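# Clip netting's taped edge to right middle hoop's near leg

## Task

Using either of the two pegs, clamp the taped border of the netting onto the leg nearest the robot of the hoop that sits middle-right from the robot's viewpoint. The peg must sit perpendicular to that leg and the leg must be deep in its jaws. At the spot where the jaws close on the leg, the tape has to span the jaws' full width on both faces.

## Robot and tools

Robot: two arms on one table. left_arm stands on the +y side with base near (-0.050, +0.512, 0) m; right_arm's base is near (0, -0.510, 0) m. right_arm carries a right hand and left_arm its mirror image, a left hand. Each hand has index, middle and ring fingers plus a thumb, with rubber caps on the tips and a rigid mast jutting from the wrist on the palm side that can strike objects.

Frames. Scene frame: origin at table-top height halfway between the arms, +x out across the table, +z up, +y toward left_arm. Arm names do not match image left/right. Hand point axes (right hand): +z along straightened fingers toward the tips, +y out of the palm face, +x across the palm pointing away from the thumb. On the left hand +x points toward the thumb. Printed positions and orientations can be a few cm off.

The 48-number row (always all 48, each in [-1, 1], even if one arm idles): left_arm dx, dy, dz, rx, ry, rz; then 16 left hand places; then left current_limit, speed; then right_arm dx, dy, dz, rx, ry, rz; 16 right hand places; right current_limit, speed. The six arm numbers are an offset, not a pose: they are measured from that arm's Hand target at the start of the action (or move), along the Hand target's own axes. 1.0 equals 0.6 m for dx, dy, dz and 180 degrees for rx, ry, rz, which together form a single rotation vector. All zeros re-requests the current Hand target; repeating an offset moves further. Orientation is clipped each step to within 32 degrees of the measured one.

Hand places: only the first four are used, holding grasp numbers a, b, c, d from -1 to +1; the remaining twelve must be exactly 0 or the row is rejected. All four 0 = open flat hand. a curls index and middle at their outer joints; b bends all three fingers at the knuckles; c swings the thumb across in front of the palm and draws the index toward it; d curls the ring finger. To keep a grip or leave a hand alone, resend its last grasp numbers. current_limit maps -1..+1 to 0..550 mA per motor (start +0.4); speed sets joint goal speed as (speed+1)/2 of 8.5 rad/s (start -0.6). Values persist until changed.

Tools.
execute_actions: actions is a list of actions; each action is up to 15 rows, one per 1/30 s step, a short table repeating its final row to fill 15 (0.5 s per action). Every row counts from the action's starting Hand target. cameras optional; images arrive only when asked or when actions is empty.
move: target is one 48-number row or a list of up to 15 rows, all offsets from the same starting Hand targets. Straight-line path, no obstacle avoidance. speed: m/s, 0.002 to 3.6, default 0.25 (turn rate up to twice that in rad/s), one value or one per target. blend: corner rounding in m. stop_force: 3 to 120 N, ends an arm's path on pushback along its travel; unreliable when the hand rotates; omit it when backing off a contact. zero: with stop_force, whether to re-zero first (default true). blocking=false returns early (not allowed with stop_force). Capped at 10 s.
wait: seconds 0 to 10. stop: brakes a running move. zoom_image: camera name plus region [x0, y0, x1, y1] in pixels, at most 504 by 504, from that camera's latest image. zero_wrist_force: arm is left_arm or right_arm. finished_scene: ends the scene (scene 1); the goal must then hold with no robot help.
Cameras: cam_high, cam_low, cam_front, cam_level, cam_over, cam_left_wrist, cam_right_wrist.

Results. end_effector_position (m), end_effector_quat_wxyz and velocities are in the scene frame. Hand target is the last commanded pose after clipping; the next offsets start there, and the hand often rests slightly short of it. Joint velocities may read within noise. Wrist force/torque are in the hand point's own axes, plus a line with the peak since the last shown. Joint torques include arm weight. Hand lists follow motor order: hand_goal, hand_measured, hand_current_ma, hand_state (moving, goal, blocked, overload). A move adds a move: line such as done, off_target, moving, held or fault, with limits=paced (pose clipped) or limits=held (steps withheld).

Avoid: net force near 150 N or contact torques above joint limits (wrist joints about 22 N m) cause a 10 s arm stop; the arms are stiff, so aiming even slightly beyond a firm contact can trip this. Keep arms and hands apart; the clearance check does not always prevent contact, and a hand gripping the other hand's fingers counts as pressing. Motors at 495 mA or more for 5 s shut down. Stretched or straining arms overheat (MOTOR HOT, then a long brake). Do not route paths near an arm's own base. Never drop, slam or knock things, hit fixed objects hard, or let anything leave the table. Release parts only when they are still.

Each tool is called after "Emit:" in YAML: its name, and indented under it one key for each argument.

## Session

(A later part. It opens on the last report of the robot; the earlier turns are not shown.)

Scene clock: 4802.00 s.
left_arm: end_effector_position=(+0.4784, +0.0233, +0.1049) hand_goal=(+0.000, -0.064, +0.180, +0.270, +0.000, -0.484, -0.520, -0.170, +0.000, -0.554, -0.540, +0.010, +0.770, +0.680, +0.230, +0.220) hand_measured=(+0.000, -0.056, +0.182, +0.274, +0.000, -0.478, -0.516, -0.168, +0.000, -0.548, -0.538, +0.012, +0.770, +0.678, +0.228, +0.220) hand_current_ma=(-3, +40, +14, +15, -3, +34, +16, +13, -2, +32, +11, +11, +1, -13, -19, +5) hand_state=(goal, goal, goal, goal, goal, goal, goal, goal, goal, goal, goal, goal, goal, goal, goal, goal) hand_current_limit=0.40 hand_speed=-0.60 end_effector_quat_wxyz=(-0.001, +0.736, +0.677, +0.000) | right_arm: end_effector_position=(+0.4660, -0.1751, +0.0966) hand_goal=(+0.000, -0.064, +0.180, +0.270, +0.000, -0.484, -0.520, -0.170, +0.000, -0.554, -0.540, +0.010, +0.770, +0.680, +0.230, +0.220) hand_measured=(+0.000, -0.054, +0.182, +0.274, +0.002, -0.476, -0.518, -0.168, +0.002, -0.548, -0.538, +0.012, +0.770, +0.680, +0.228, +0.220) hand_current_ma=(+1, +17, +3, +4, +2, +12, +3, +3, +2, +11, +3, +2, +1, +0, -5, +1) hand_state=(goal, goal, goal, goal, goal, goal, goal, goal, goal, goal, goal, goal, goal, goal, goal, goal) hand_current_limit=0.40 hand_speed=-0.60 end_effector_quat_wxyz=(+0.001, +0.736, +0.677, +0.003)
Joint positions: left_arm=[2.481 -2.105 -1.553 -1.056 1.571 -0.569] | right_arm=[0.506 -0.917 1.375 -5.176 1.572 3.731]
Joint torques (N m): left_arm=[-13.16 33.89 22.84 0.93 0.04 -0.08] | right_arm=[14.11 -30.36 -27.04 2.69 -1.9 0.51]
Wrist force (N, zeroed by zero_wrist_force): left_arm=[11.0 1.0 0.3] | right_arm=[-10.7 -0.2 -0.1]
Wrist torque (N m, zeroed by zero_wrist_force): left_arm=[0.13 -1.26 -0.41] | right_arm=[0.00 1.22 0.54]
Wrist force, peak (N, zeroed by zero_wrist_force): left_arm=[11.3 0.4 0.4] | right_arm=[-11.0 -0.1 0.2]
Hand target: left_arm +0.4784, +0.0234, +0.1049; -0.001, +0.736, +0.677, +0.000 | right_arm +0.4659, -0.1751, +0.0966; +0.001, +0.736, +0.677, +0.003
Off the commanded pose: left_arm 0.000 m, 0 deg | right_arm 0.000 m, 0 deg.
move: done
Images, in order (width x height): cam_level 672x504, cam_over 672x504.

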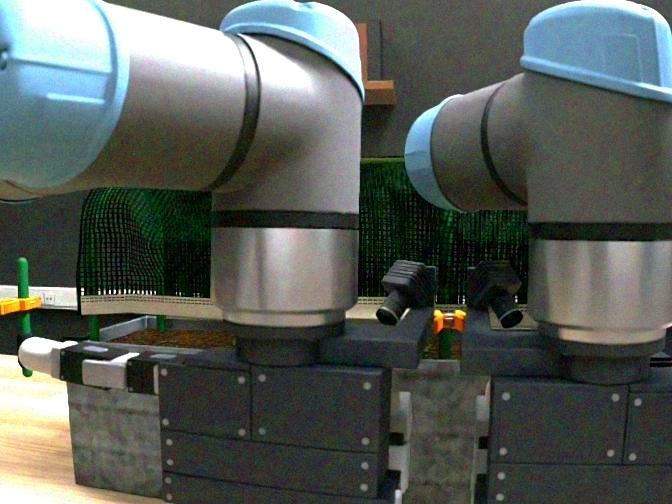

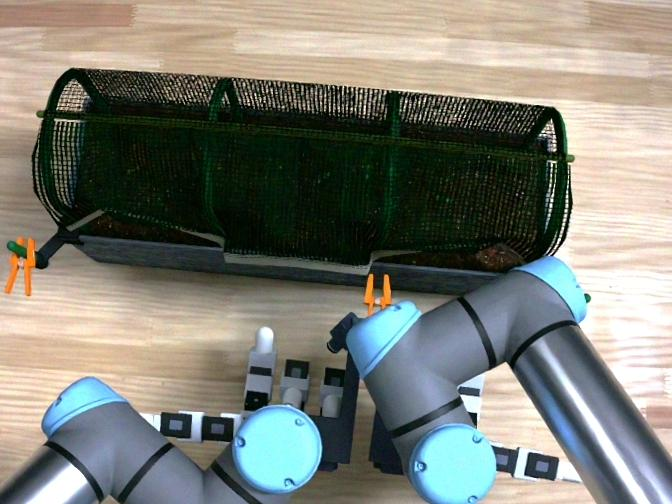

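Emit:
move:
  target: [0.0065,0,0,0,0,0,0.6,0.7,0,0.7,0,0,0,0,0,0,0,0,0,0,0,0,0.4,-0.6,0,0,0,0,0,0,0.6,0.7,0,0.7,0,0,0,0,0,0,0,0,0,0,0,0,0.4,-0.6]
  speed: 0.008

Emit:
move:
  target: [0,0,0,0,0,0,0.6,0.7,0,0.7,0,0,0,0,0,0,0,0,0,0,0,0,0.4,-0.6,0.0075,0,0,0,0,0,0.6,0.7,0,0.7,0,0,0,0,0,0,0,0,0,0,0,0,0.4,-0.6]
  speed: 0.008
  cameras: ["cam_over","cam_level","cam_front"]

Emit:
zoom_image:
  camera: "cam_over"
  region: [350, 240, 410, 320]

Emit:
zoom_image:
  camera: "cam_level"
  region: [416, 296, 476, 366]

Scene clock: 4824.13 s.
left_arm: end_effector_position=(+0.4787, +0.0274, +0.1049) hand_goal=(+0.000, -0.064, +0.180, +0.270, +0.000, -0.484, -0.520, -0.170, +0.000, -0.554, -0.540, +0.010, +0.770, +0.680, +0.230, +0.220) hand_measured=(+0.000, -0.056, +0.182, +0.274, +0.000, -0.478, -0.516, -0.168, +0.000, -0.548, -0.538, +0.012, +0.770, +0.678, +0.228, +0.220) hand_current_ma=(-3, +40, +14, +15, -3, +34, +16, +13, -2, +32, +11, +11, +1, -13, -19, +5) hand_state=(goal, goal, goal, goal, goal, goal, goal, goal, goal, goal, goal, goal, goal, goal, goal, goal) hand_current_limit=0.40 hand_speed=-0.60 end_effector_quat_wxyz=(-0.001, +0.736, +0.677, +0.000) | right_arm: end_effector_position=(+0.4659, -0.1751, +0.0966) hand_goal=(+0.000, -0.064, +0.180, +0.270, +0.000, -0.484, -0.520, -0.170, +0.000, -0.554, -0.540, +0.010, +0.770, +0.680, +0.230, +0.220) hand_measured=(+0.000, -0.054, +0.182, +0.274, +0.002, -0.476, -0.518, -0.168, +0.002, -0.548, -0.538, +0.012, +0.770, +0.680, +0.228, +0.220) hand_current_ma=(+1, +17, +3, +4, +2, +12, +3, +3, +2, +11, +3, +2, +1, +0, -5, +1) hand_state=(goal, goal, goal, goal, goal, goal, goal, goal, goal, goal, goal, goal, goal, goal, goal, goal) hand_current_limit=0.40 hand_speed=-0.60 end_effector_quat_wxyz=(+0.001, +0.736, +0.677, +0.003)
Joint positions: left_arm=[2.486 -2.099 -1.562 -1.052 1.571 -0.563] | right_arm=[0.506 -0.917 1.375 -5.176 1.572 3.731]
Joint torques (N m): left_arm=[-4.04 60.69 19.38 5.65 -0.74 2.74] | right_arm=[14.88 -27.53 -26.72 2.46 -1.55 -0.03]
Wrist force (N, zeroed by zero_wrist_force): left_arm=[10.0 -0.2 0.1] | right_arm=[-9.6 0.4 -0.4]
Wrist torque (N m, zeroed by zero_wrist_force): left_arm=[-0.04 -1.11 -0.42] | right_arm=[0.06 1.12 0.50]
Wrist force, peak (N, zeroed by zero_wrist_force): left_arm=[11.4 0.5 0.3] | right_arm=[-11.2 -0.2 0.1]
Hand target: left_arm +0.4787, +0.0273, +0.1049; -0.001, +0.736, +0.677, +0.000 | right_arm +0.4659, -0.1751, +0.0966; +0.001, +0.736, +0.677, +0.003
Off the commanded pose: left_arm 0.000 m, 0 deg | right_arm 0.000 m, 0 deg.
move: done

Scene clock: 4824.90 s.
left_arm: end_effector_position=(+0.4787, +0.0273, +0.1050) hand_goal=(+0.000, -0.064, +0.180, +0.270, +0.000, -0.484, -0.520, -0.170, +0.000, -0.554, -0.540, +0.010, +0.770, +0.680, +0.230, +0.220) hand_measured=(+0.000, -0.056, +0.182, +0.274, +0.000, -0.478, -0.516, -0.168, +0.000, -0.548, -0.538, +0.012, +0.770, +0.678, +0.228, +0.220) hand_current_ma=(-3, +40, +14, +15, -3, +34, +16, +13, -2, +32, +11, +11, +1, -13, -19, +5) hand_state=(goal, goal, goal, goal, goal, goal, goal, goal, goal, goal, goal, goal, goal, goal, goal, goal) hand_current_limit=0.40 hand_speed=-0.60 end_effector_quat_wxyz=(-0.001, +0.736, +0.677, +0.000) | right_arm: end_effector_position=(+0.4663, -0.1705, +0.0966) hand_goal=(+0.000, -0.064, +0.180, +0.270, +0.000, -0.484, -0.520, -0.170, +0.000, -0.554, -0.540, +0.010, +0.770, +0.680, +0.230, +0.220) hand_measured=(+0.000, -0.054, +0.182, +0.274, +0.002, -0.476, -0.518, -0.168, +0.002, -0.548, -0.538, +0.012, +0.770, +0.680, +0.228, +0.220) hand_current_ma=(+1, +17, +3, +4, +2, +12, +3, +3, +2, +11, +3, +2, +1, +0, -5, +1) hand_state=(goal, goal, goal, goal, goal, goal, goal, goal, goal, goal, goal, goal, goal, goal, goal, goal) hand_current_limit=0.40 hand_speed=-0.60 end_effector_quat_wxyz=(+0.001, +0.736, +0.677, +0.003)
Joint positions: left_arm=[2.486 -2.099 -1.562 -1.052 1.571 -0.563] | right_arm=[0.513 -0.909 1.362 -5.17 1.572 3.738]
Joint torques (N m): left_arm=[-9.28 36.42 32.91 1.72 -0.7 -0.74] | right_arm=[9.21 -37.12 -17.54 2.47 -0.21 -1.08]
Wrist force (N, zeroed by zero_wrist_force): left_arm=[11.4 0.8 0.3] | right_arm=[-11.4 -0.2 -0.1]
Wrist torque (N m, zeroed by zero_wrist_force): left_arm=[0.10 -1.29 -0.60] | right_arm=[0.00 1.31 0.35]
Wrist force, peak (N, zeroed by zero_wrist_force): left_arm=[11.6 0.8 0.3] | right_arm=[-11.5 -0.5 0.2]
Hand target: left_arm +0.4787, +0.0273, +0.1049; -0.001, +0.736, +0.677, +0.000 | right_arm +0.4663, -0.1706, +0.0966; +0.001, +0.736, +0.677, +0.003
Off the commanded pose: left_arm 0.000 m, 0 deg | right_arm 0.000 m, 0 deg.
move: done
Images, in order (width x height): cam_front 672x504, cam_level 672x504, cam_over 672x504.

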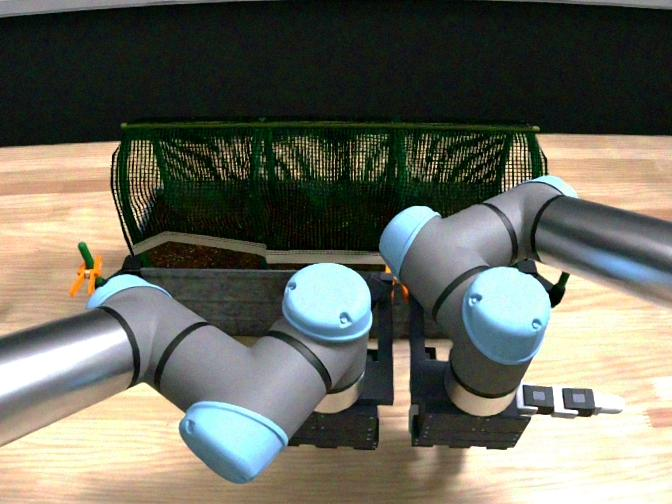

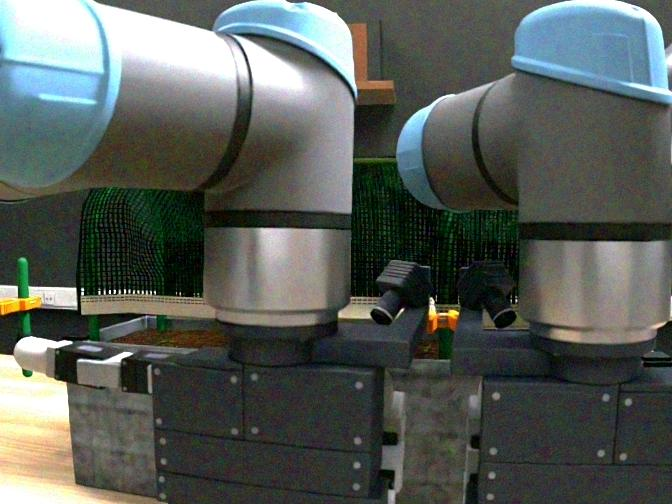

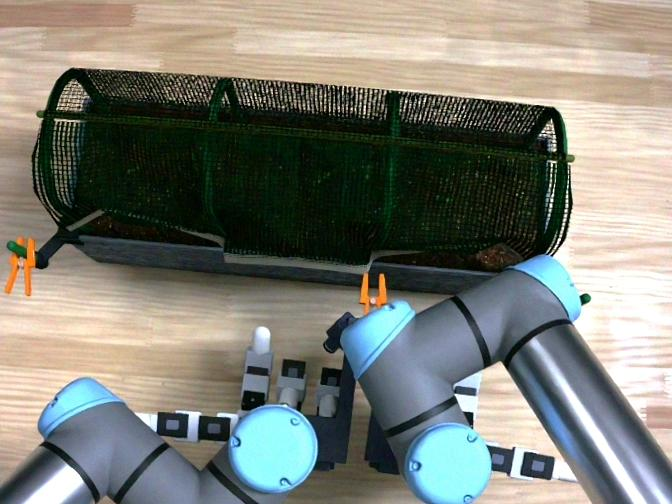

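Scaled by 6.300 from the camera's 672x504 image, which has a finer 960x720 frame.

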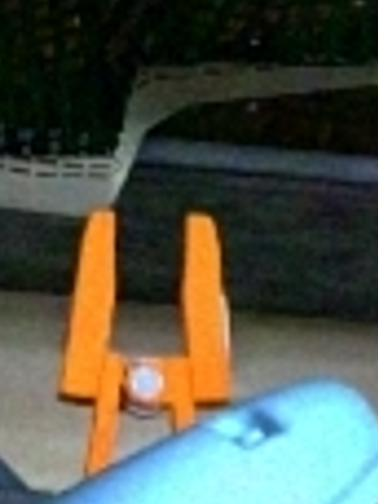

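Scaled by 7.200 from the camera's 672x504 image, which has a finer 960x720 frame.

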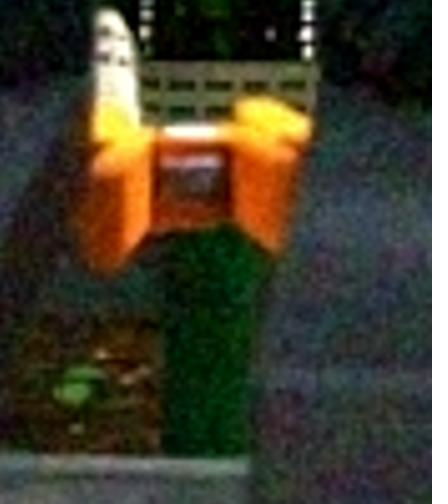

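Emit:
move:
  target: [0,0.0167,0,0,0,0,0.6,0.7,0,0.7,0,0,0,0,0,0,0,0,0,0,0,0,0.4,-0.6,0,0.0167,0,0,0,0,0.6,0.7,0,0.7,0,0,0,0,0,0,0,0,0,0,0,0,0.4,-0.6]
  speed: 0.006
  cameras: ["cam_over","cam_level"]

Emit:
zoom_image:
  camera: "cam_over"
  region: [350, 240, 410, 320]

Emit:
zoom_image:
  camera: "cam_level"
  region: [416, 286, 476, 356]

Scene clock: 4841.10 s.
left_arm: end_effector_position=(+0.4800, +0.0271, +0.1049) hand_goal=(+0.000, -0.064, +0.180, +0.270, +0.000, -0.484, -0.520, -0.170, +0.000, -0.554, -0.540, +0.010, +0.770, +0.680, +0.230, +0.220) hand_measured=(+0.000, -0.056, +0.182, +0.274, +0.000, -0.478, -0.516, -0.168, +0.000, -0.548, -0.538, +0.012, +0.770, +0.678, +0.228, +0.220) hand_current_ma=(-3, +40, +14, +15, -3, +34, +16, +13, -2, +32, +11, +11, +1, -13, -19, +5) hand_state=(goal, goal, goal, goal, goal, goal, goal, goal, goal, goal, goal, goal, goal, goal, goal, goal) hand_current_limit=0.40 hand_speed=-0.60 end_effector_quat_wxyz=(-0.001, +0.736, +0.677, +0.000) | right_arm: end_effector_position=(+0.4663, -0.1706, +0.0966) hand_goal=(+0.000, -0.064, +0.180, +0.270, +0.000, -0.484, -0.520, -0.170, +0.000, -0.554, -0.540, +0.010, +0.770, +0.680, +0.230, +0.220) hand_measured=(+0.000, -0.054, +0.182, +0.274, +0.002, -0.476, -0.518, -0.168, +0.002, -0.548, -0.538, +0.012, +0.770, +0.680, +0.228, +0.220) hand_current_ma=(+1, +17, +3, +4, +2, +12, +3, +3, +2, +11, +3, +2, +1, +0, -5, +1) hand_state=(goal, goal, goal, goal, goal, goal, goal, goal, goal, goal, goal, goal, goal, goal, goal, goal) hand_current_limit=0.40 hand_speed=-0.60 end_effector_quat_wxyz=(+0.001, +0.736, +0.677, +0.003)
Joint positions: left_arm=[2.487 -2.101 -1.559 -1.053 1.571 -0.562] | right_arm=[0.513 -0.909 1.362 -5.17 1.572 3.738]
Joint torques (N m): left_arm=[1.64 33.17 22.78 1.26 0.32 3.31] | right_arm=[-4.57 -56.48 -6.7 0.57 0.73 -3.21]
Wrist force (N, zeroed by zero_wrist_force): left_arm=[10.9 0.2 0.8] | right_arm=[-11.1 0.1 0.2]
Wrist torque (N m, zeroed by zero_wrist_force): left_arm=[0.00 -1.25 -0.54] | right_arm=[0.05 1.24 0.42]
Wrist force, peak (N, zeroed by zero_wrist_force): left_arm=[11.8 1.0 0.1] | right_arm=[-11.6 -0.4 0.1]
Hand target: left_arm +0.4800, +0.0272, +0.1049; -0.001, +0.736, +0.677, +0.000 (not the last commanded pose) | right_arm +0.4663, -0.1706, +0.0966; +0.001, +0.736, +0.677, +0.003 (not the last commanded pose)
Off the commanded pose: left_arm 0.009 m, 0 deg | right_arm 0.010 m, 0 deg.
move: held (right_arm; a check stopped the path), off_target (left_arm; braked when a check withheld steps of right_arm); limits=held
pose unreachable (right arm): on one or more control steps of this call, first in action 0 (counted from 0), this arm could not follow its commanded pose, so it was not sent that pose on those steps. It may still have moved: this result reports where it is.
cause: moving toward the commanded pose would bring a part of the arm too close to another arm (a part of this arm just beyond joint 6 (wrist 3) and a part of the left arm just beyond its joint 6 (wrist 3), 5 mm apart when this arm was first held).
Images, in order (width x height): cam_level 672x504, cam_over 672x504.

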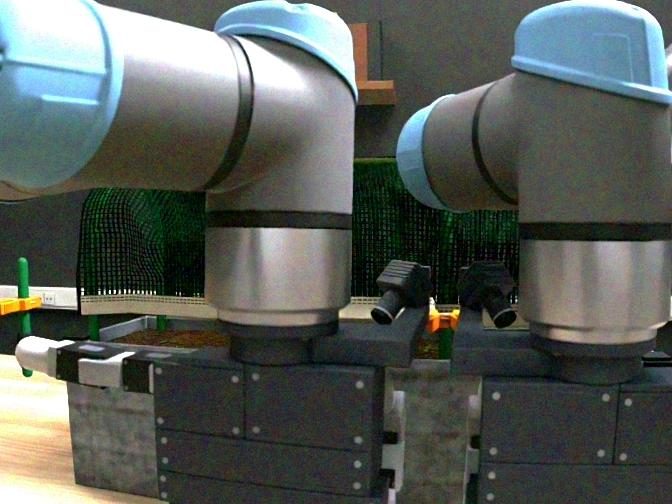

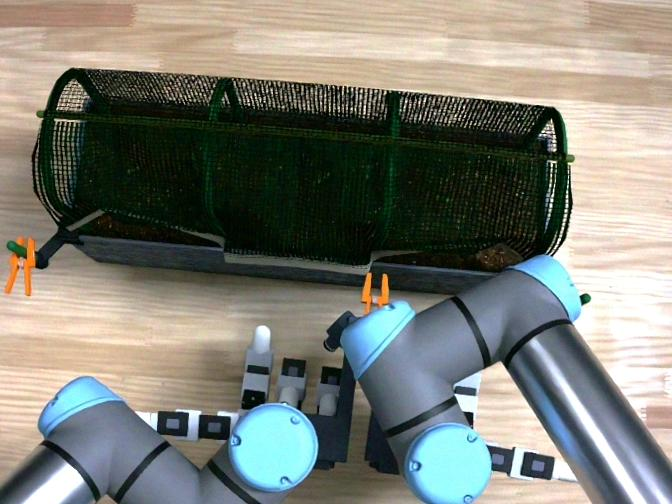

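Scaled by 6.300 from the camera's 672x504 image, which has a finer 960x720 frame.

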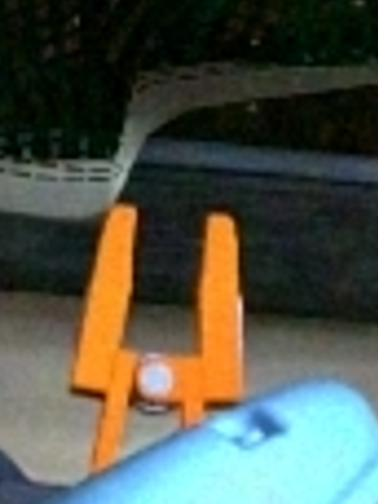

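Scaled by 7.200 from the camera's 672x504 image, which has a finer 960x720 frame.

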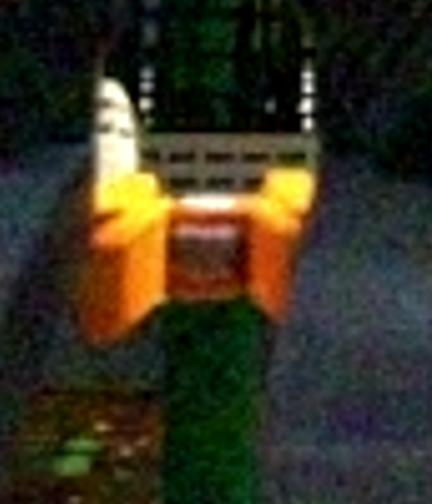

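Emit:
move:
  target: [0.003,0,0,0,0,0,0.6,0.7,0,0.7,0,0,0,0,0,0,0,0,0,0,0,0,0.4,-0.6,0,0,0,0,0,0,0.6,0.7,0,0.7,0,0,0,0,0,0,0,0,0,0,0,0,0.4,-0.6]
  speed: 0.01

Emit:
move:
  target: [0,0.0133,0,0,0,0,0.6,0.7,0,0.7,0,0,0,0,0,0,0,0,0,0,0,0,0.4,-0.6,0,0.0133,0,0,0,0,0.6,0.7,0,0.7,0,0,0,0,0,0,0,0,0,0,0,0,0.4,-0.6]
  speed: 0.006
  cameras: ["cam_over","cam_level"]

Emit:
zoom_image:
  camera: "cam_over"
  region: [350, 240, 410, 320]

Emit:
zoom_image:
  camera: "cam_level"
  region: [416, 286, 476, 356]

Scene clock: 4855.40 s.
left_arm: end_effector_position=(+0.4801, +0.0290, +0.1049) hand_goal=(+0.000, -0.064, +0.180, +0.270, +0.000, -0.484, -0.520, -0.170, +0.000, -0.554, -0.540, +0.010, +0.770, +0.680, +0.230, +0.220) hand_measured=(+0.000, -0.056, +0.182, +0.274, +0.000, -0.478, -0.516, -0.168, +0.000, -0.548, -0.538, +0.012, +0.770, +0.678, +0.228, +0.220) hand_current_ma=(-3, +40, +14, +15, -3, +34, +16, +13, -2, +32, +11, +11, +1, -13, -19, +5) hand_state=(goal, goal, goal, goal, goal, goal, goal, goal, goal, goal, goal, goal, goal, goal, goal, goal) hand_current_limit=0.40 hand_speed=-0.60 end_effector_quat_wxyz=(-0.001, +0.736, +0.677, +0.000) | right_arm: end_effector_position=(+0.4663, -0.1706, +0.0966) hand_goal=(+0.000, -0.064, +0.180, +0.270, +0.000, -0.484, -0.520, -0.170, +0.000, -0.554, -0.540, +0.010, +0.770, +0.680, +0.230, +0.220) hand_measured=(+0.000, -0.054, +0.182, +0.274, +0.002, -0.476, -0.518, -0.168, +0.002, -0.548, -0.538, +0.012, +0.770, +0.680, +0.228, +0.220) hand_current_ma=(+1, +17, +3, +4, +2, +12, +3, +3, +2, +11, +3, +2, +1, +0, -5, +1) hand_state=(goal, goal, goal, goal, goal, goal, goal, goal, goal, goal, goal, goal, goal, goal, goal, goal) hand_current_limit=0.40 hand_speed=-0.60 end_effector_quat_wxyz=(+0.001, +0.736, +0.677, +0.003)
Joint positions: left_arm=[2.49 -2.099 -1.563 -1.052 1.571 -0.56] | right_arm=[0.513 -0.909 1.362 -5.17 1.572 3.738]
Joint torques (N m): left_arm=[0.01 63.73 14.64 6 0.96 3.34] | right_arm=[-5.23 -56.8 -6.06 0.4 0.34 -3.23]
Wrist force (N, zeroed by zero_wrist_force): left_arm=[10.4 0.2 0.2] | right_arm=[-10.3 0.2 0.1]
Wrist torque (N m, zeroed by zero_wrist_force): left_arm=[0.04 -1.18 -0.49] | right_arm=[0.04 1.16 0.41]
Wrist force, peak (N, zeroed by zero_wrist_force): left_arm=[11.8 0.4 0.3] | right_arm=[-11.5 0.1 0.3]
Hand target: left_arm +0.4801, +0.0290, +0.1049; -0.001, +0.736, +0.677, +0.000 | right_arm +0.4663, -0.1706, +0.0966; +0.001, +0.736, +0.677, +0.003
Off the commanded pose: left_arm 0.000 m, 0 deg | right_arm 0.000 m, 0 deg.
move: done

Scene clock: 4856.93 s.
left_arm: end_effector_position=(+0.4881, +0.0283, +0.1049) hand_goal=(+0.000, -0.064, +0.180, +0.270, +0.000, -0.484, -0.520, -0.170, +0.000, -0.554, -0.540, +0.010, +0.770, +0.680, +0.230, +0.220) hand_measured=(+0.000, -0.056, +0.182, +0.274, +0.000, -0.478, -0.516, -0.168, +0.000, -0.548, -0.538, +0.012, +0.770, +0.678, +0.228, +0.220) hand_current_ma=(-3, +40, +14, +15, -3, +34, +16, +13, -2, +32, +11, +11, +1, -13, -19, +5) hand_state=(goal, goal, goal, goal, goal, goal, goal, goal, goal, goal, goal, goal, goal, goal, goal, goal) hand_current_limit=0.40 hand_speed=-0.60 end_effector_quat_wxyz=(-0.001, +0.736, +0.677, +0.000) | right_arm: end_effector_position=(+0.4743, -0.1713, +0.0966) hand_goal=(+0.000, -0.064, +0.180, +0.270, +0.000, -0.484, -0.520, -0.170, +0.000, -0.554, -0.540, +0.010, +0.770, +0.680, +0.230, +0.220) hand_measured=(+0.000, -0.054, +0.182, +0.274, +0.002, -0.476, -0.518, -0.168, +0.002, -0.548, -0.538, +0.012, +0.770, +0.680, +0.228, +0.220) hand_current_ma=(+1, +17, +3, +4, +2, +12, +3, +3, +2, +11, +3, +2, +1, +0, -5, +1) hand_state=(goal, goal, goal, goal, goal, goal, goal, goal, goal, goal, goal, goal, goal, goal, goal, goal) hand_current_limit=0.40 hand_speed=-0.60 end_effector_quat_wxyz=(+0.001, +0.736, +0.677, +0.003)
Joint positions: left_arm=[2.496 -2.111 -1.543 -1.059 1.571 -0.554] | right_arm=[0.504 -0.897 1.341 -5.161 1.572 3.729]
Joint torques (N m): left_arm=[-1.62 32.39 27.15 0.85 1.14 3.45] | right_arm=[-1.5 -34.5 -19.69 2.89 -1.75 -2.74]
Wrist force (N, zeroed by zero_wrist_force): left_arm=[10.6 0.6 0.2] | right_arm=[-10.5 0.2 -0.1]
Wrist torque (N m, zeroed by zero_wrist_force): left_arm=[0.07 -1.20 -0.50] | right_arm=[0.04 1.20 0.52]
Wrist force, peak (N, zeroed by zero_wrist_force): left_arm=[11.0 0.4 0.2] | right_arm=[-10.7 0.1 0.2]
Hand target: left_arm +0.4881, +0.0283, +0.1049; -0.001, +0.736, +0.677, +0.000 | right_arm +0.4743, -0.1713, +0.0966; +0.001, +0.736, +0.677, +0.003
Off the commanded pose: left_arm 0.000 m, 0 deg | right_arm 0.000 m, 0 deg.
move: done
Images, in order (width x height): cam_level 672x504, cam_over 672x504.

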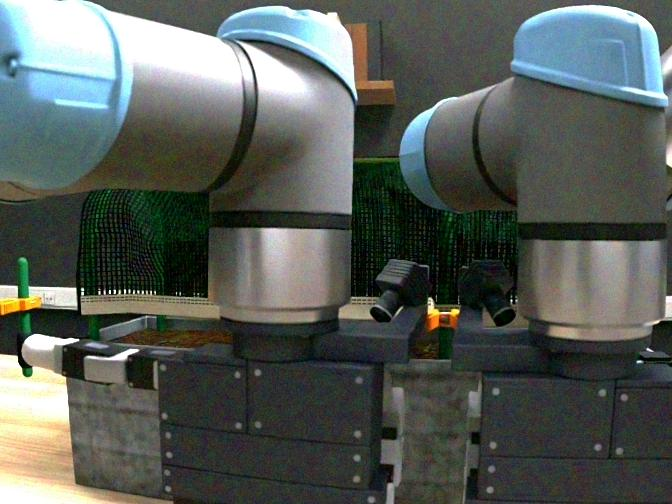

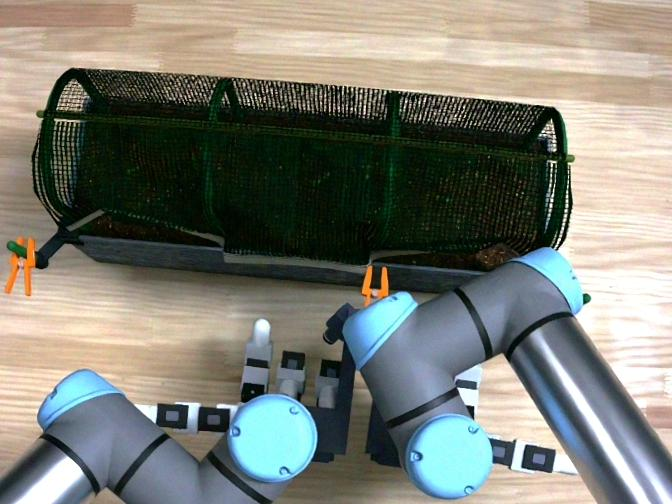

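Scaled by 6.300 from the camera's 672x504 image, which has a finer 960x720 frame.

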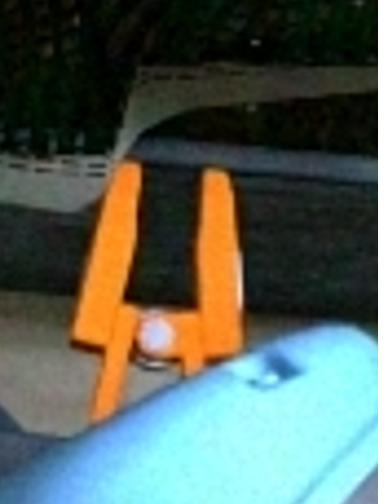

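Scaled by 7.200 from the camera's 672x504 image, which has a finer 960x720 frame.

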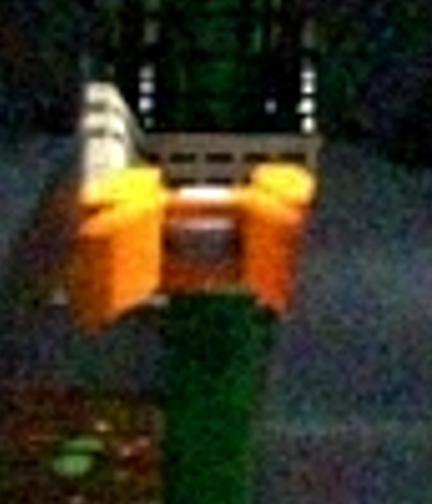

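Emit:
move:
  target: [0.0013,0.0125,0,0,0,0,0.6,0.7,0,0.7,0,0,0,0,0,0,0,0,0,0,0,0,0.4,-0.6,0.0007,0.0125,0,0,0,0,0.6,0.7,0,0.7,0,0,0,0,0,0,0,0,0,0,0,0,0.4,-0.6]
  speed: 0.006
  cameras: ["cam_over","cam_level"]

Emit:
zoom_image:
  camera: "cam_over"
  region: [350, 240, 400, 300]

Emit:
zoom_image:
  camera: "cam_level"
  region: [416, 290, 476, 350]

Scene clock: 4891.83 s.
left_arm: end_effector_position=(+0.4957, +0.0285, +0.1049) hand_goal=(+0.000, -0.064, +0.180, +0.270, +0.000, -0.484, -0.520, -0.170, +0.000, -0.554, -0.540, +0.010, +0.770, +0.680, +0.230, +0.220) hand_measured=(+0.000, -0.056, +0.182, +0.274, +0.000, -0.478, -0.516, -0.168, +0.000, -0.548, -0.538, +0.012, +0.770, +0.678, +0.228, +0.220) hand_current_ma=(-3, +40, +14, +15, -3, +34, +16, +13, -2, +32, +11, +11, +1, -13, -19, +5) hand_state=(goal, goal, goal, goal, goal, goal, goal, goal, goal, goal, goal, goal, goal, goal, goal, goal) hand_current_limit=0.40 hand_speed=-0.60 end_effector_quat_wxyz=(-0.001, +0.736, +0.677, +0.000) | right_arm: end_effector_position=(+0.4818, -0.1715, +0.0967) hand_goal=(+0.000, -0.064, +0.180, +0.270, +0.000, -0.484, -0.520, -0.170, +0.000, -0.554, -0.540, +0.010, +0.770, +0.680, +0.230, +0.220) hand_measured=(+0.000, -0.054, +0.182, +0.274, +0.002, -0.476, -0.518, -0.168, +0.002, -0.548, -0.538, +0.012, +0.770, +0.680, +0.228, +0.220) hand_current_ma=(+1, +17, +3, +4, +2, +12, +3, +3, +2, +11, +3, +2, +1, +0, -5, +1) hand_state=(goal, goal, goal, goal, goal, goal, goal, goal, goal, goal, goal, goal, goal, goal, goal, goal) hand_current_limit=0.40 hand_speed=-0.60 end_effector_quat_wxyz=(+0.001, +0.736, +0.677, +0.003)
Joint positions: left_arm=[2.503 -2.121 -1.526 -1.066 1.571 -0.547] | right_arm=[0.497 -0.885 1.32 -5.152 1.572 3.722]
Joint torques (N m): left_arm=[-3.16 31.52 27.32 0.83 0.87 3.31] | right_arm=[-2.17 -37.71 -18.63 3.16 -1.76 -2.36]
Wrist force (N, zeroed by zero_wrist_force): left_arm=[10.6 0.4 0.4] | right_arm=[-10.3 0.2 -0.4]
Wrist torque (N m, zeroed by zero_wrist_force): left_arm=[0.04 -1.18 -0.48] | right_arm=[0.04 1.18 0.52]
Wrist force, peak (N, zeroed by zero_wrist_force): left_arm=[10.9 0.1 0.3] | right_arm=[-10.8 0.3 0.4]
Hand target: left_arm +0.4956, +0.0285, +0.1049; -0.001, +0.736, +0.677, +0.000 | right_arm +0.4818, -0.1715, +0.0967; +0.001, +0.736, +0.677, +0.003
Off the commanded pose: left_arm 0.000 m, 0 deg | right_arm 0.000 m, 0 deg.
move: done
Images, in order (width x height): cam_level 672x504, cam_over 672x504.

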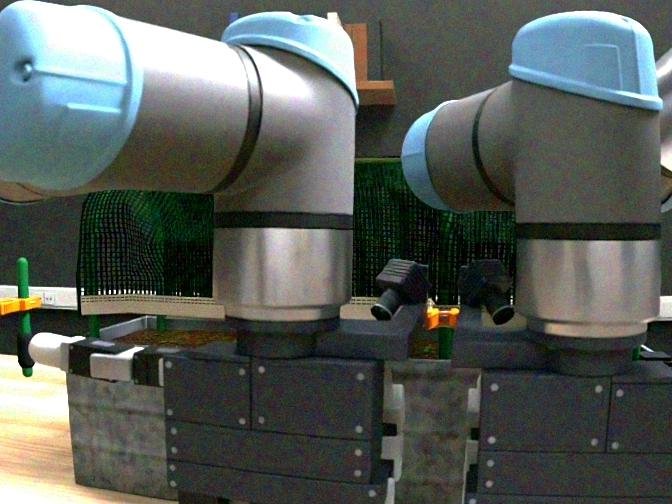

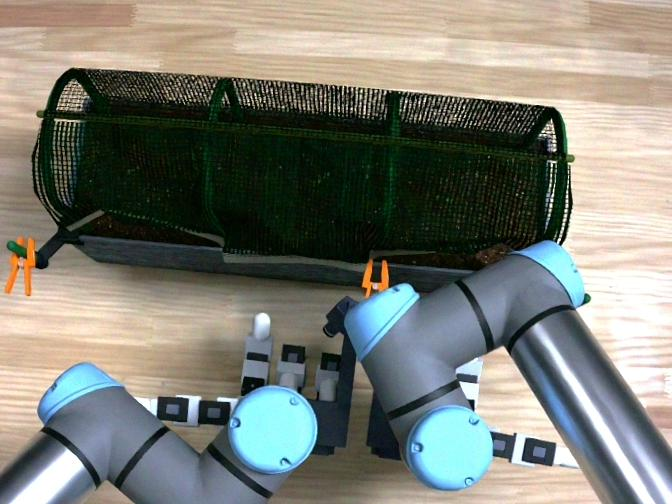

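Scaled by 8.400 from the camera's 672x504 image, which has a finer 960x720 frame.

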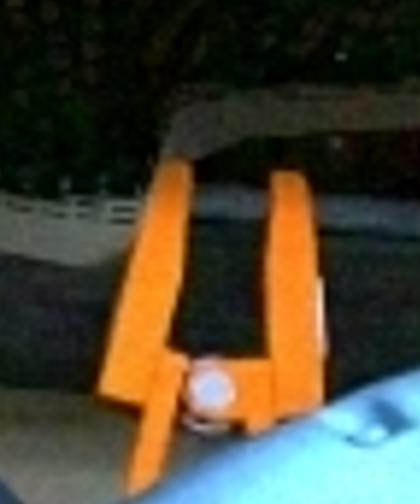

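Scaled by 8.400 from the camera's 672x504 image, which has a finer 960x720 frame.

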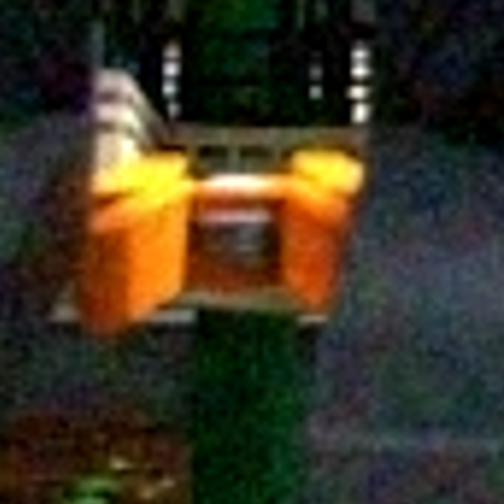

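Emit:
move:
  target: [0.0025,0.004,0,0,0,0,0.6,0.7,0,0.7,0,0,0,0,0,0,0,0,0,0,0,0,0.4,-0.6,0.0023,0.004,0,0,0,0,0.6,0.7,0,0.7,0,0,0,0,0,0,0,0,0,0,0,0,0.4,-0.6]
  speed: 0.004

Emit:
move:
  target: [0,0.0125,0,0,0,0,0.6,0.7,0,0.7,0,0,0,0,0,0,0,0,0,0,0,0,0.4,-0.6,0,0.0125,0,0,0,0,0.6,0.7,0,0.7,0,0,0,0,0,0,0,0,0,0,0,0,0.4,-0.6]
  speed: 0.005
  cameras: ["cam_over","cam_level"]

Emit:
zoom_image:
  camera: "cam_over"
  region: [350, 240, 400, 300]

Emit:
zoom_image:
  camera: "cam_level"
  region: [416, 290, 476, 350]

Scene clock: 4911.33 s.
left_arm: end_effector_position=(+0.4982, +0.0298, +0.1049) hand_goal=(+0.000, -0.064, +0.180, +0.270, +0.000, -0.484, -0.520, -0.170, +0.000, -0.554, -0.540, +0.010, +0.770, +0.680, +0.230, +0.220) hand_measured=(+0.000, -0.056, +0.182, +0.274, +0.000, -0.478, -0.516, -0.168, +0.000, -0.548, -0.538, +0.012, +0.770, +0.678, +0.228, +0.220) hand_current_ma=(-3, +40, +14, +15, -3, +34, +16, +13, -2, +32, +11, +11, +1, -13, -19, +5) hand_state=(goal, goal, goal, goal, goal, goal, goal, goal, goal, goal, goal, goal, goal, goal, goal, goal) hand_current_limit=0.40 hand_speed=-0.60 end_effector_quat_wxyz=(-0.001, +0.736, +0.677, +0.000) | right_arm: end_effector_position=(+0.4843, -0.1703, +0.0967) hand_goal=(+0.000, -0.064, +0.180, +0.270, +0.000, -0.484, -0.520, -0.170, +0.000, -0.554, -0.540, +0.010, +0.770, +0.680, +0.230, +0.220) hand_measured=(+0.000, -0.054, +0.182, +0.274, +0.002, -0.476, -0.518, -0.168, +0.002, -0.548, -0.538, +0.012, +0.770, +0.680, +0.228, +0.220) hand_current_ma=(+1, +17, +3, +4, +2, +12, +3, +3, +2, +11, +3, +2, +1, +0, -5, +1) hand_state=(goal, goal, goal, goal, goal, goal, goal, goal, goal, goal, goal, goal, goal, goal, goal, goal) hand_current_limit=0.40 hand_speed=-0.60 end_effector_quat_wxyz=(+0.001, +0.736, +0.677, +0.003)
Joint positions: left_arm=[2.507 -2.123 -1.524 -1.067 1.571 -0.543] | right_arm=[0.497 -0.879 1.309 -5.148 1.572 3.722]
Joint torques (N m): left_arm=[-2.8 27.48 31.35 0.52 0.94 3.23] | right_arm=[-5.46 -32.5 -20.74 2.96 -1.86 -3.1]
Wrist force (N, zeroed by zero_wrist_force): left_arm=[10.2 0.6 0.4] | right_arm=[-10.3 0.1 0.2]
Wrist torque (N m, zeroed by zero_wrist_force): left_arm=[0.11 -1.16 -0.50] | right_arm=[0.02 1.16 0.53]
Wrist force, peak (N, zeroed by zero_wrist_force): left_arm=[10.7 0.7 0.2] | right_arm=[-10.7 0.1 0.3]
Hand target: left_arm +0.4981, +0.0298, +0.1049; -0.001, +0.736, +0.677, +0.000 | right_arm +0.4843, -0.1703, +0.0967; +0.001, +0.736, +0.677, +0.003
Off the commanded pose: left_arm 0.000 m, 0 deg | right_arm 0.000 m, 0 deg.
move: done

Scene clock: 4913.07 s.
left_arm: end_effector_position=(+0.5057, +0.0291, +0.1049) hand_goal=(+0.000, -0.064, +0.180, +0.270, +0.000, -0.484, -0.520, -0.170, +0.000, -0.554, -0.540, +0.010, +0.770, +0.680, +0.230, +0.220) hand_measured=(+0.000, -0.056, +0.182, +0.274, +0.000, -0.478, -0.516, -0.168, +0.000, -0.548, -0.538, +0.012, +0.770, +0.678, +0.228, +0.220) hand_current_ma=(-3, +40, +14, +15, -3, +34, +16, +13, -2, +32, +11, +11, +1, -13, -19, +5) hand_state=(goal, goal, goal, goal, goal, goal, goal, goal, goal, goal, goal, goal, goal, goal, goal, goal) hand_current_limit=0.40 hand_speed=-0.60 end_effector_quat_wxyz=(-0.001, +0.736, +0.677, +0.000) | right_arm: end_effector_position=(+0.4918, -0.1709, +0.0967) hand_goal=(+0.000, -0.064, +0.180, +0.270, +0.000, -0.484, -0.520, -0.170, +0.000, -0.554, -0.540, +0.010, +0.770, +0.680, +0.230, +0.220) hand_measured=(+0.000, -0.054, +0.182, +0.274, +0.002, -0.476, -0.518, -0.168, +0.002, -0.548, -0.538, +0.012, +0.770, +0.680, +0.228, +0.220) hand_current_ma=(+1, +17, +3, +4, +2, +12, +3, +3, +2, +11, +3, +2, +1, +0, -5, +1) hand_state=(goal, goal, goal, goal, goal, goal, goal, goal, goal, goal, goal, goal, goal, goal, goal, goal) hand_current_limit=0.40 hand_speed=-0.60 end_effector_quat_wxyz=(+0.001, +0.736, +0.677, +0.003)
Joint positions: left_arm=[2.513 -2.135 -1.504 -1.075 1.571 -0.537] | right_arm=[0.489 -0.868 1.288 -5.139 1.572 3.714]
Joint torques (N m): left_arm=[-1.47 31.69 26.6 0.8 1.04 3.5] | right_arm=[-1.8 -34.37 -19.02 2.99 -1.69 -2.56]
Wrist force (N, zeroed by zero_wrist_force): left_arm=[10.3 0.0 0.5] | right_arm=[-10.3 0.1 -0.1]
Wrist torque (N m, zeroed by zero_wrist_force): left_arm=[0.02 -1.15 -0.47] | right_arm=[0.04 1.18 0.52]
Wrist force, peak (N, zeroed by zero_wrist_force): left_arm=[10.7 0.3 0.1] | right_arm=[-10.5 0.1 0.2]
Hand target: left_arm +0.5056, +0.0291, +0.1049; -0.001, +0.736, +0.677, +0.000 | right_arm +0.4918, -0.1709, +0.0967; +0.001, +0.736, +0.677, +0.003
Off the commanded pose: left_arm 0.000 m, 0 deg | right_arm 0.000 m, 0 deg.
move: done
Images, in order (width x height): cam_level 672x504, cam_over 672x504.

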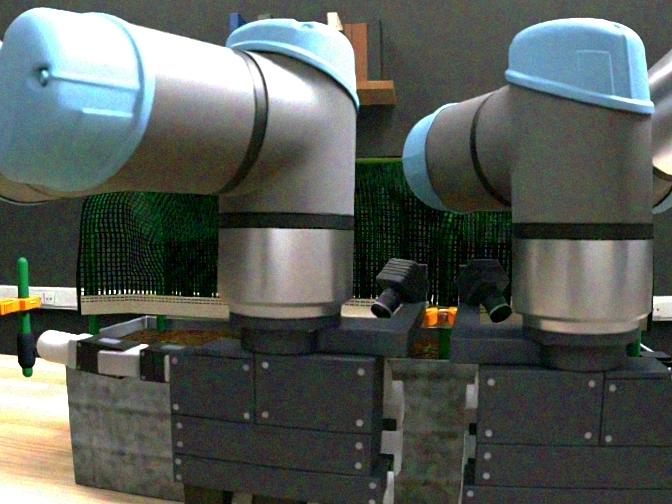

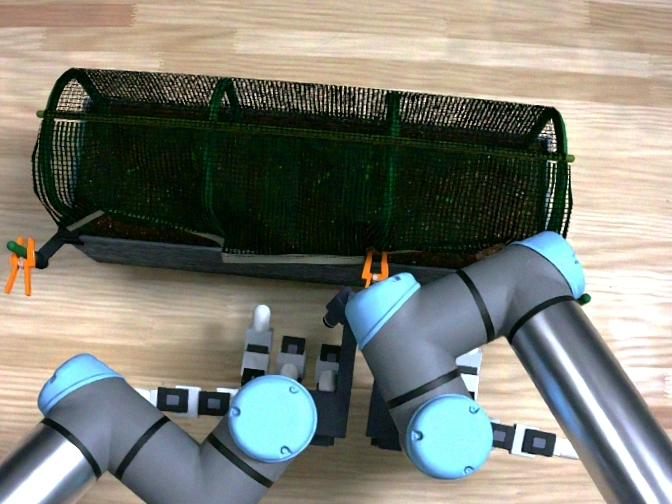

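Scaled by 8.400 from the camera's 672x504 image, which has a finer 960x720 frame.

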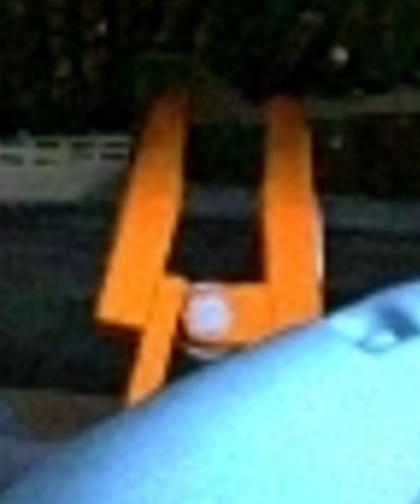

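Scaled by 8.400 from the camera's 672x504 image, which has a finer 960x720 frame.

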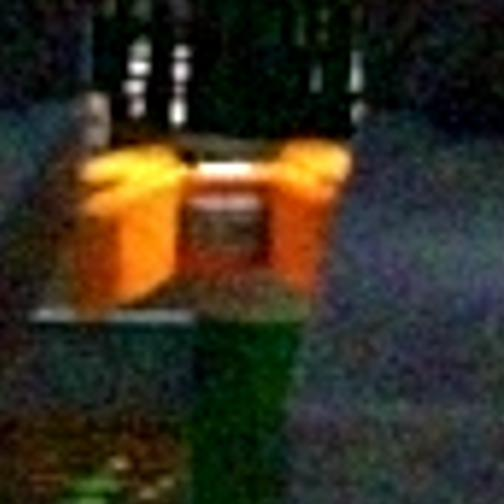

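Emit:
move:
  target: [0,0,0,0,0,0,0.6,0.7,0,0.7,0,0,0,0,0,0,0,0,0,0,0,0,0.4,-0.6,-0.0025,0,0,0,0,0,0.6,0.7,0,0.7,0,0,0,0,0,0,0,0,0,0,0,0,0.4,-0.6]
  speed: 0.01

Emit:
move:
  target: [-0.003,0,0,0,0,0,0.6,0.7,0,0.7,0,0,0,0,0,0,0,0,0,0,0,0,0.4,-0.6,0,0,0,0,0,0,0.6,0.7,0,0.7,0,0,0,0,0,0,0,0,0,0,0,0,0.4,-0.6]
  speed: 0.006
  cameras: ["cam_over","cam_level"]

Emit:
zoom_image:
  camera: "cam_over"
  region: [350, 240, 400, 300]

Emit:
zoom_image:
  camera: "cam_level"
  region: [416, 290, 476, 350]

Scene clock: 4951.27 s.
left_arm: end_effector_position=(+0.5056, +0.0291, +0.1049) hand_goal=(+0.000, -0.064, +0.180, +0.270, +0.000, -0.484, -0.520, -0.170, +0.000, -0.554, -0.540, +0.010, +0.770, +0.680, +0.230, +0.220) hand_measured=(+0.000, -0.056, +0.182, +0.274, +0.000, -0.478, -0.516, -0.168, +0.000, -0.548, -0.538, +0.012, +0.770, +0.678, +0.228, +0.220) hand_current_ma=(-3, +40, +14, +15, -3, +34, +16, +13, -2, +32, +11, +11, +1, -13, -19, +5) hand_state=(goal, goal, goal, goal, goal, goal, goal, goal, goal, goal, goal, goal, goal, goal, goal, goal) hand_current_limit=0.40 hand_speed=-0.60 end_effector_quat_wxyz=(-0.001, +0.736, +0.677, +0.000) | right_arm: end_effector_position=(+0.4916, -0.1724, +0.0967) hand_goal=(+0.000, -0.064, +0.180, +0.270, +0.000, -0.484, -0.520, -0.170, +0.000, -0.554, -0.540, +0.010, +0.770, +0.680, +0.230, +0.220) hand_measured=(+0.000, -0.054, +0.182, +0.274, +0.002, -0.476, -0.518, -0.168, +0.002, -0.548, -0.538, +0.012, +0.770, +0.680, +0.228, +0.220) hand_current_ma=(+1, +17, +3, +4, +2, +12, +3, +3, +2, +11, +3, +2, +1, +0, -5, +1) hand_state=(goal, goal, goal, goal, goal, goal, goal, goal, goal, goal, goal, goal, goal, goal, goal, goal) hand_current_limit=0.40 hand_speed=-0.60 end_effector_quat_wxyz=(+0.001, +0.736, +0.677, +0.003)
Joint positions: left_arm=[2.513 -2.135 -1.504 -1.075 1.571 -0.537] | right_arm=[0.487 -0.87 1.293 -5.141 1.572 3.712]
Joint torques (N m): left_arm=[-10.02 69.25 12.18 4.97 1.06 -0.34] | right_arm=[-2.59 -54.9 -9.43 0.61 -1.91 -2.44]
Wrist force (N, zeroed by zero_wrist_force): left_arm=[9.8 0.1 0.1] | right_arm=[-9.6 0.1 -0.4]
Wrist torque (N m, zeroed by zero_wrist_force): left_arm=[0.03 -1.05 -0.47] | right_arm=[0.03 1.11 0.51]
Wrist force, peak (N, zeroed by zero_wrist_force): left_arm=[10.7 0.3 0.3] | right_arm=[-10.5 0.0 0.3]
Hand target: left_arm +0.5056, +0.0291, +0.1049; -0.001, +0.736, +0.677, +0.000 | right_arm +0.4916, -0.1724, +0.0967; +0.001, +0.736, +0.677, +0.003
Off the commanded pose: left_arm 0.000 m, 0 deg | right_arm 0.000 m, 0 deg.
move: done

Scene clock: 4951.97 s.
left_arm: end_effector_position=(+0.5055, +0.0273, +0.1049) hand_goal=(+0.000, -0.064, +0.180, +0.270, +0.000, -0.484, -0.520, -0.170, +0.000, -0.554, -0.540, +0.010, +0.770, +0.680, +0.230, +0.220) hand_measured=(+0.000, -0.056, +0.182, +0.274, +0.000, -0.478, -0.516, -0.168, +0.000, -0.548, -0.538, +0.012, +0.770, +0.678, +0.228, +0.220) hand_current_ma=(-3, +40, +14, +15, -3, +34, +16, +13, -2, +32, +11, +11, +1, -13, -19, +5) hand_state=(goal, goal, goal, goal, goal, goal, goal, goal, goal, goal, goal, goal, goal, goal, goal, goal) hand_current_limit=0.40 hand_speed=-0.60 end_effector_quat_wxyz=(-0.001, +0.736, +0.677, +0.000) | right_arm: end_effector_position=(+0.4916, -0.1724, +0.0967) hand_goal=(+0.000, -0.064, +0.180, +0.270, +0.000, -0.484, -0.520, -0.170, +0.000, -0.554, -0.540, +0.010, +0.770, +0.680, +0.230, +0.220) hand_measured=(+0.000, -0.054, +0.182, +0.274, +0.002, -0.476, -0.518, -0.168, +0.002, -0.548, -0.538, +0.012, +0.770, +0.680, +0.228, +0.220) hand_current_ma=(+1, +17, +3, +4, +2, +12, +3, +3, +2, +11, +3, +2, +1, +0, -5, +1) hand_state=(goal, goal, goal, goal, goal, goal, goal, goal, goal, goal, goal, goal, goal, goal, goal, goal) hand_current_limit=0.40 hand_speed=-0.60 end_effector_quat_wxyz=(+0.001, +0.736, +0.677, +0.003)
Joint positions: left_arm=[2.51 -2.137 -1.5 -1.076 1.571 -0.54] | right_arm=[0.487 -0.87 1.293 -5.141 1.572 3.712]
Joint torques (N m): left_arm=[-15.14 29 29.73 0.55 0.69 -0.22] | right_arm=[4.04 -45.06 -22.96 2.2 -1.93 0.02]
Wrist force (N, zeroed by zero_wrist_force): left_arm=[10.2 0.4 0.6] | right_arm=[-10.3 0.2 0.3]
Wrist torque (N m, zeroed by zero_wrist_force): left_arm=[0.07 -1.14 -0.33] | right_arm=[0.04 1.15 0.54]
Wrist force, peak (N, zeroed by zero_wrist_force): left_arm=[10.5 0.3 0.2] | right_arm=[-10.4 0.3 0.2]
Hand target: left_arm +0.5055, +0.0273, +0.1049; -0.001, +0.736, +0.677, +0.000 | right_arm +0.4916, -0.1724, +0.0967; +0.001, +0.736, +0.677, +0.003
Off the commanded pose: left_arm 0.000 m, 0 deg | right_arm 0.000 m, 0 deg.
move: done
Images, in order (width x height): cam_level 672x504, cam_over 672x504.

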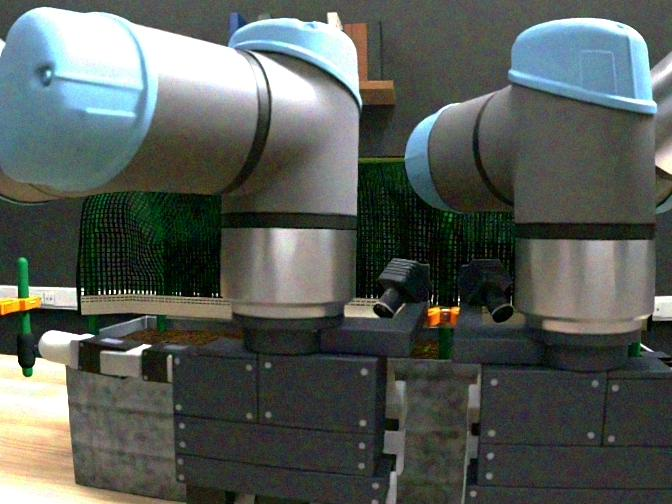

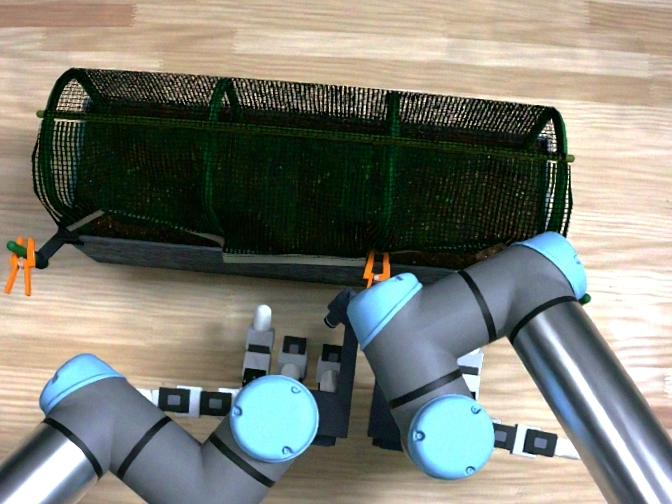

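Scaled by 8.400 from the camera's 672x504 image, which has a finer 960x720 frame.

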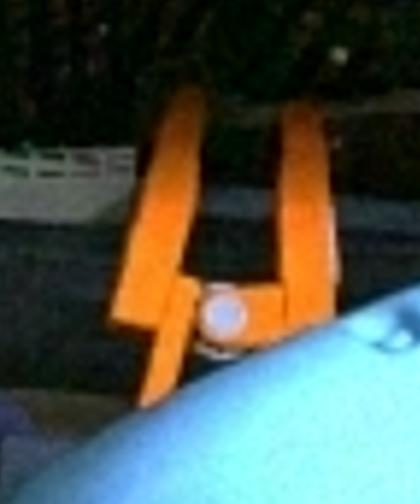

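Scaled by 8.400 from the camera's 672x504 image, which has a finer 960x720 frame.

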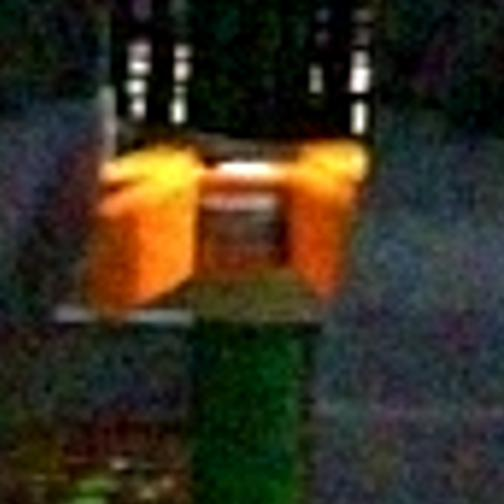

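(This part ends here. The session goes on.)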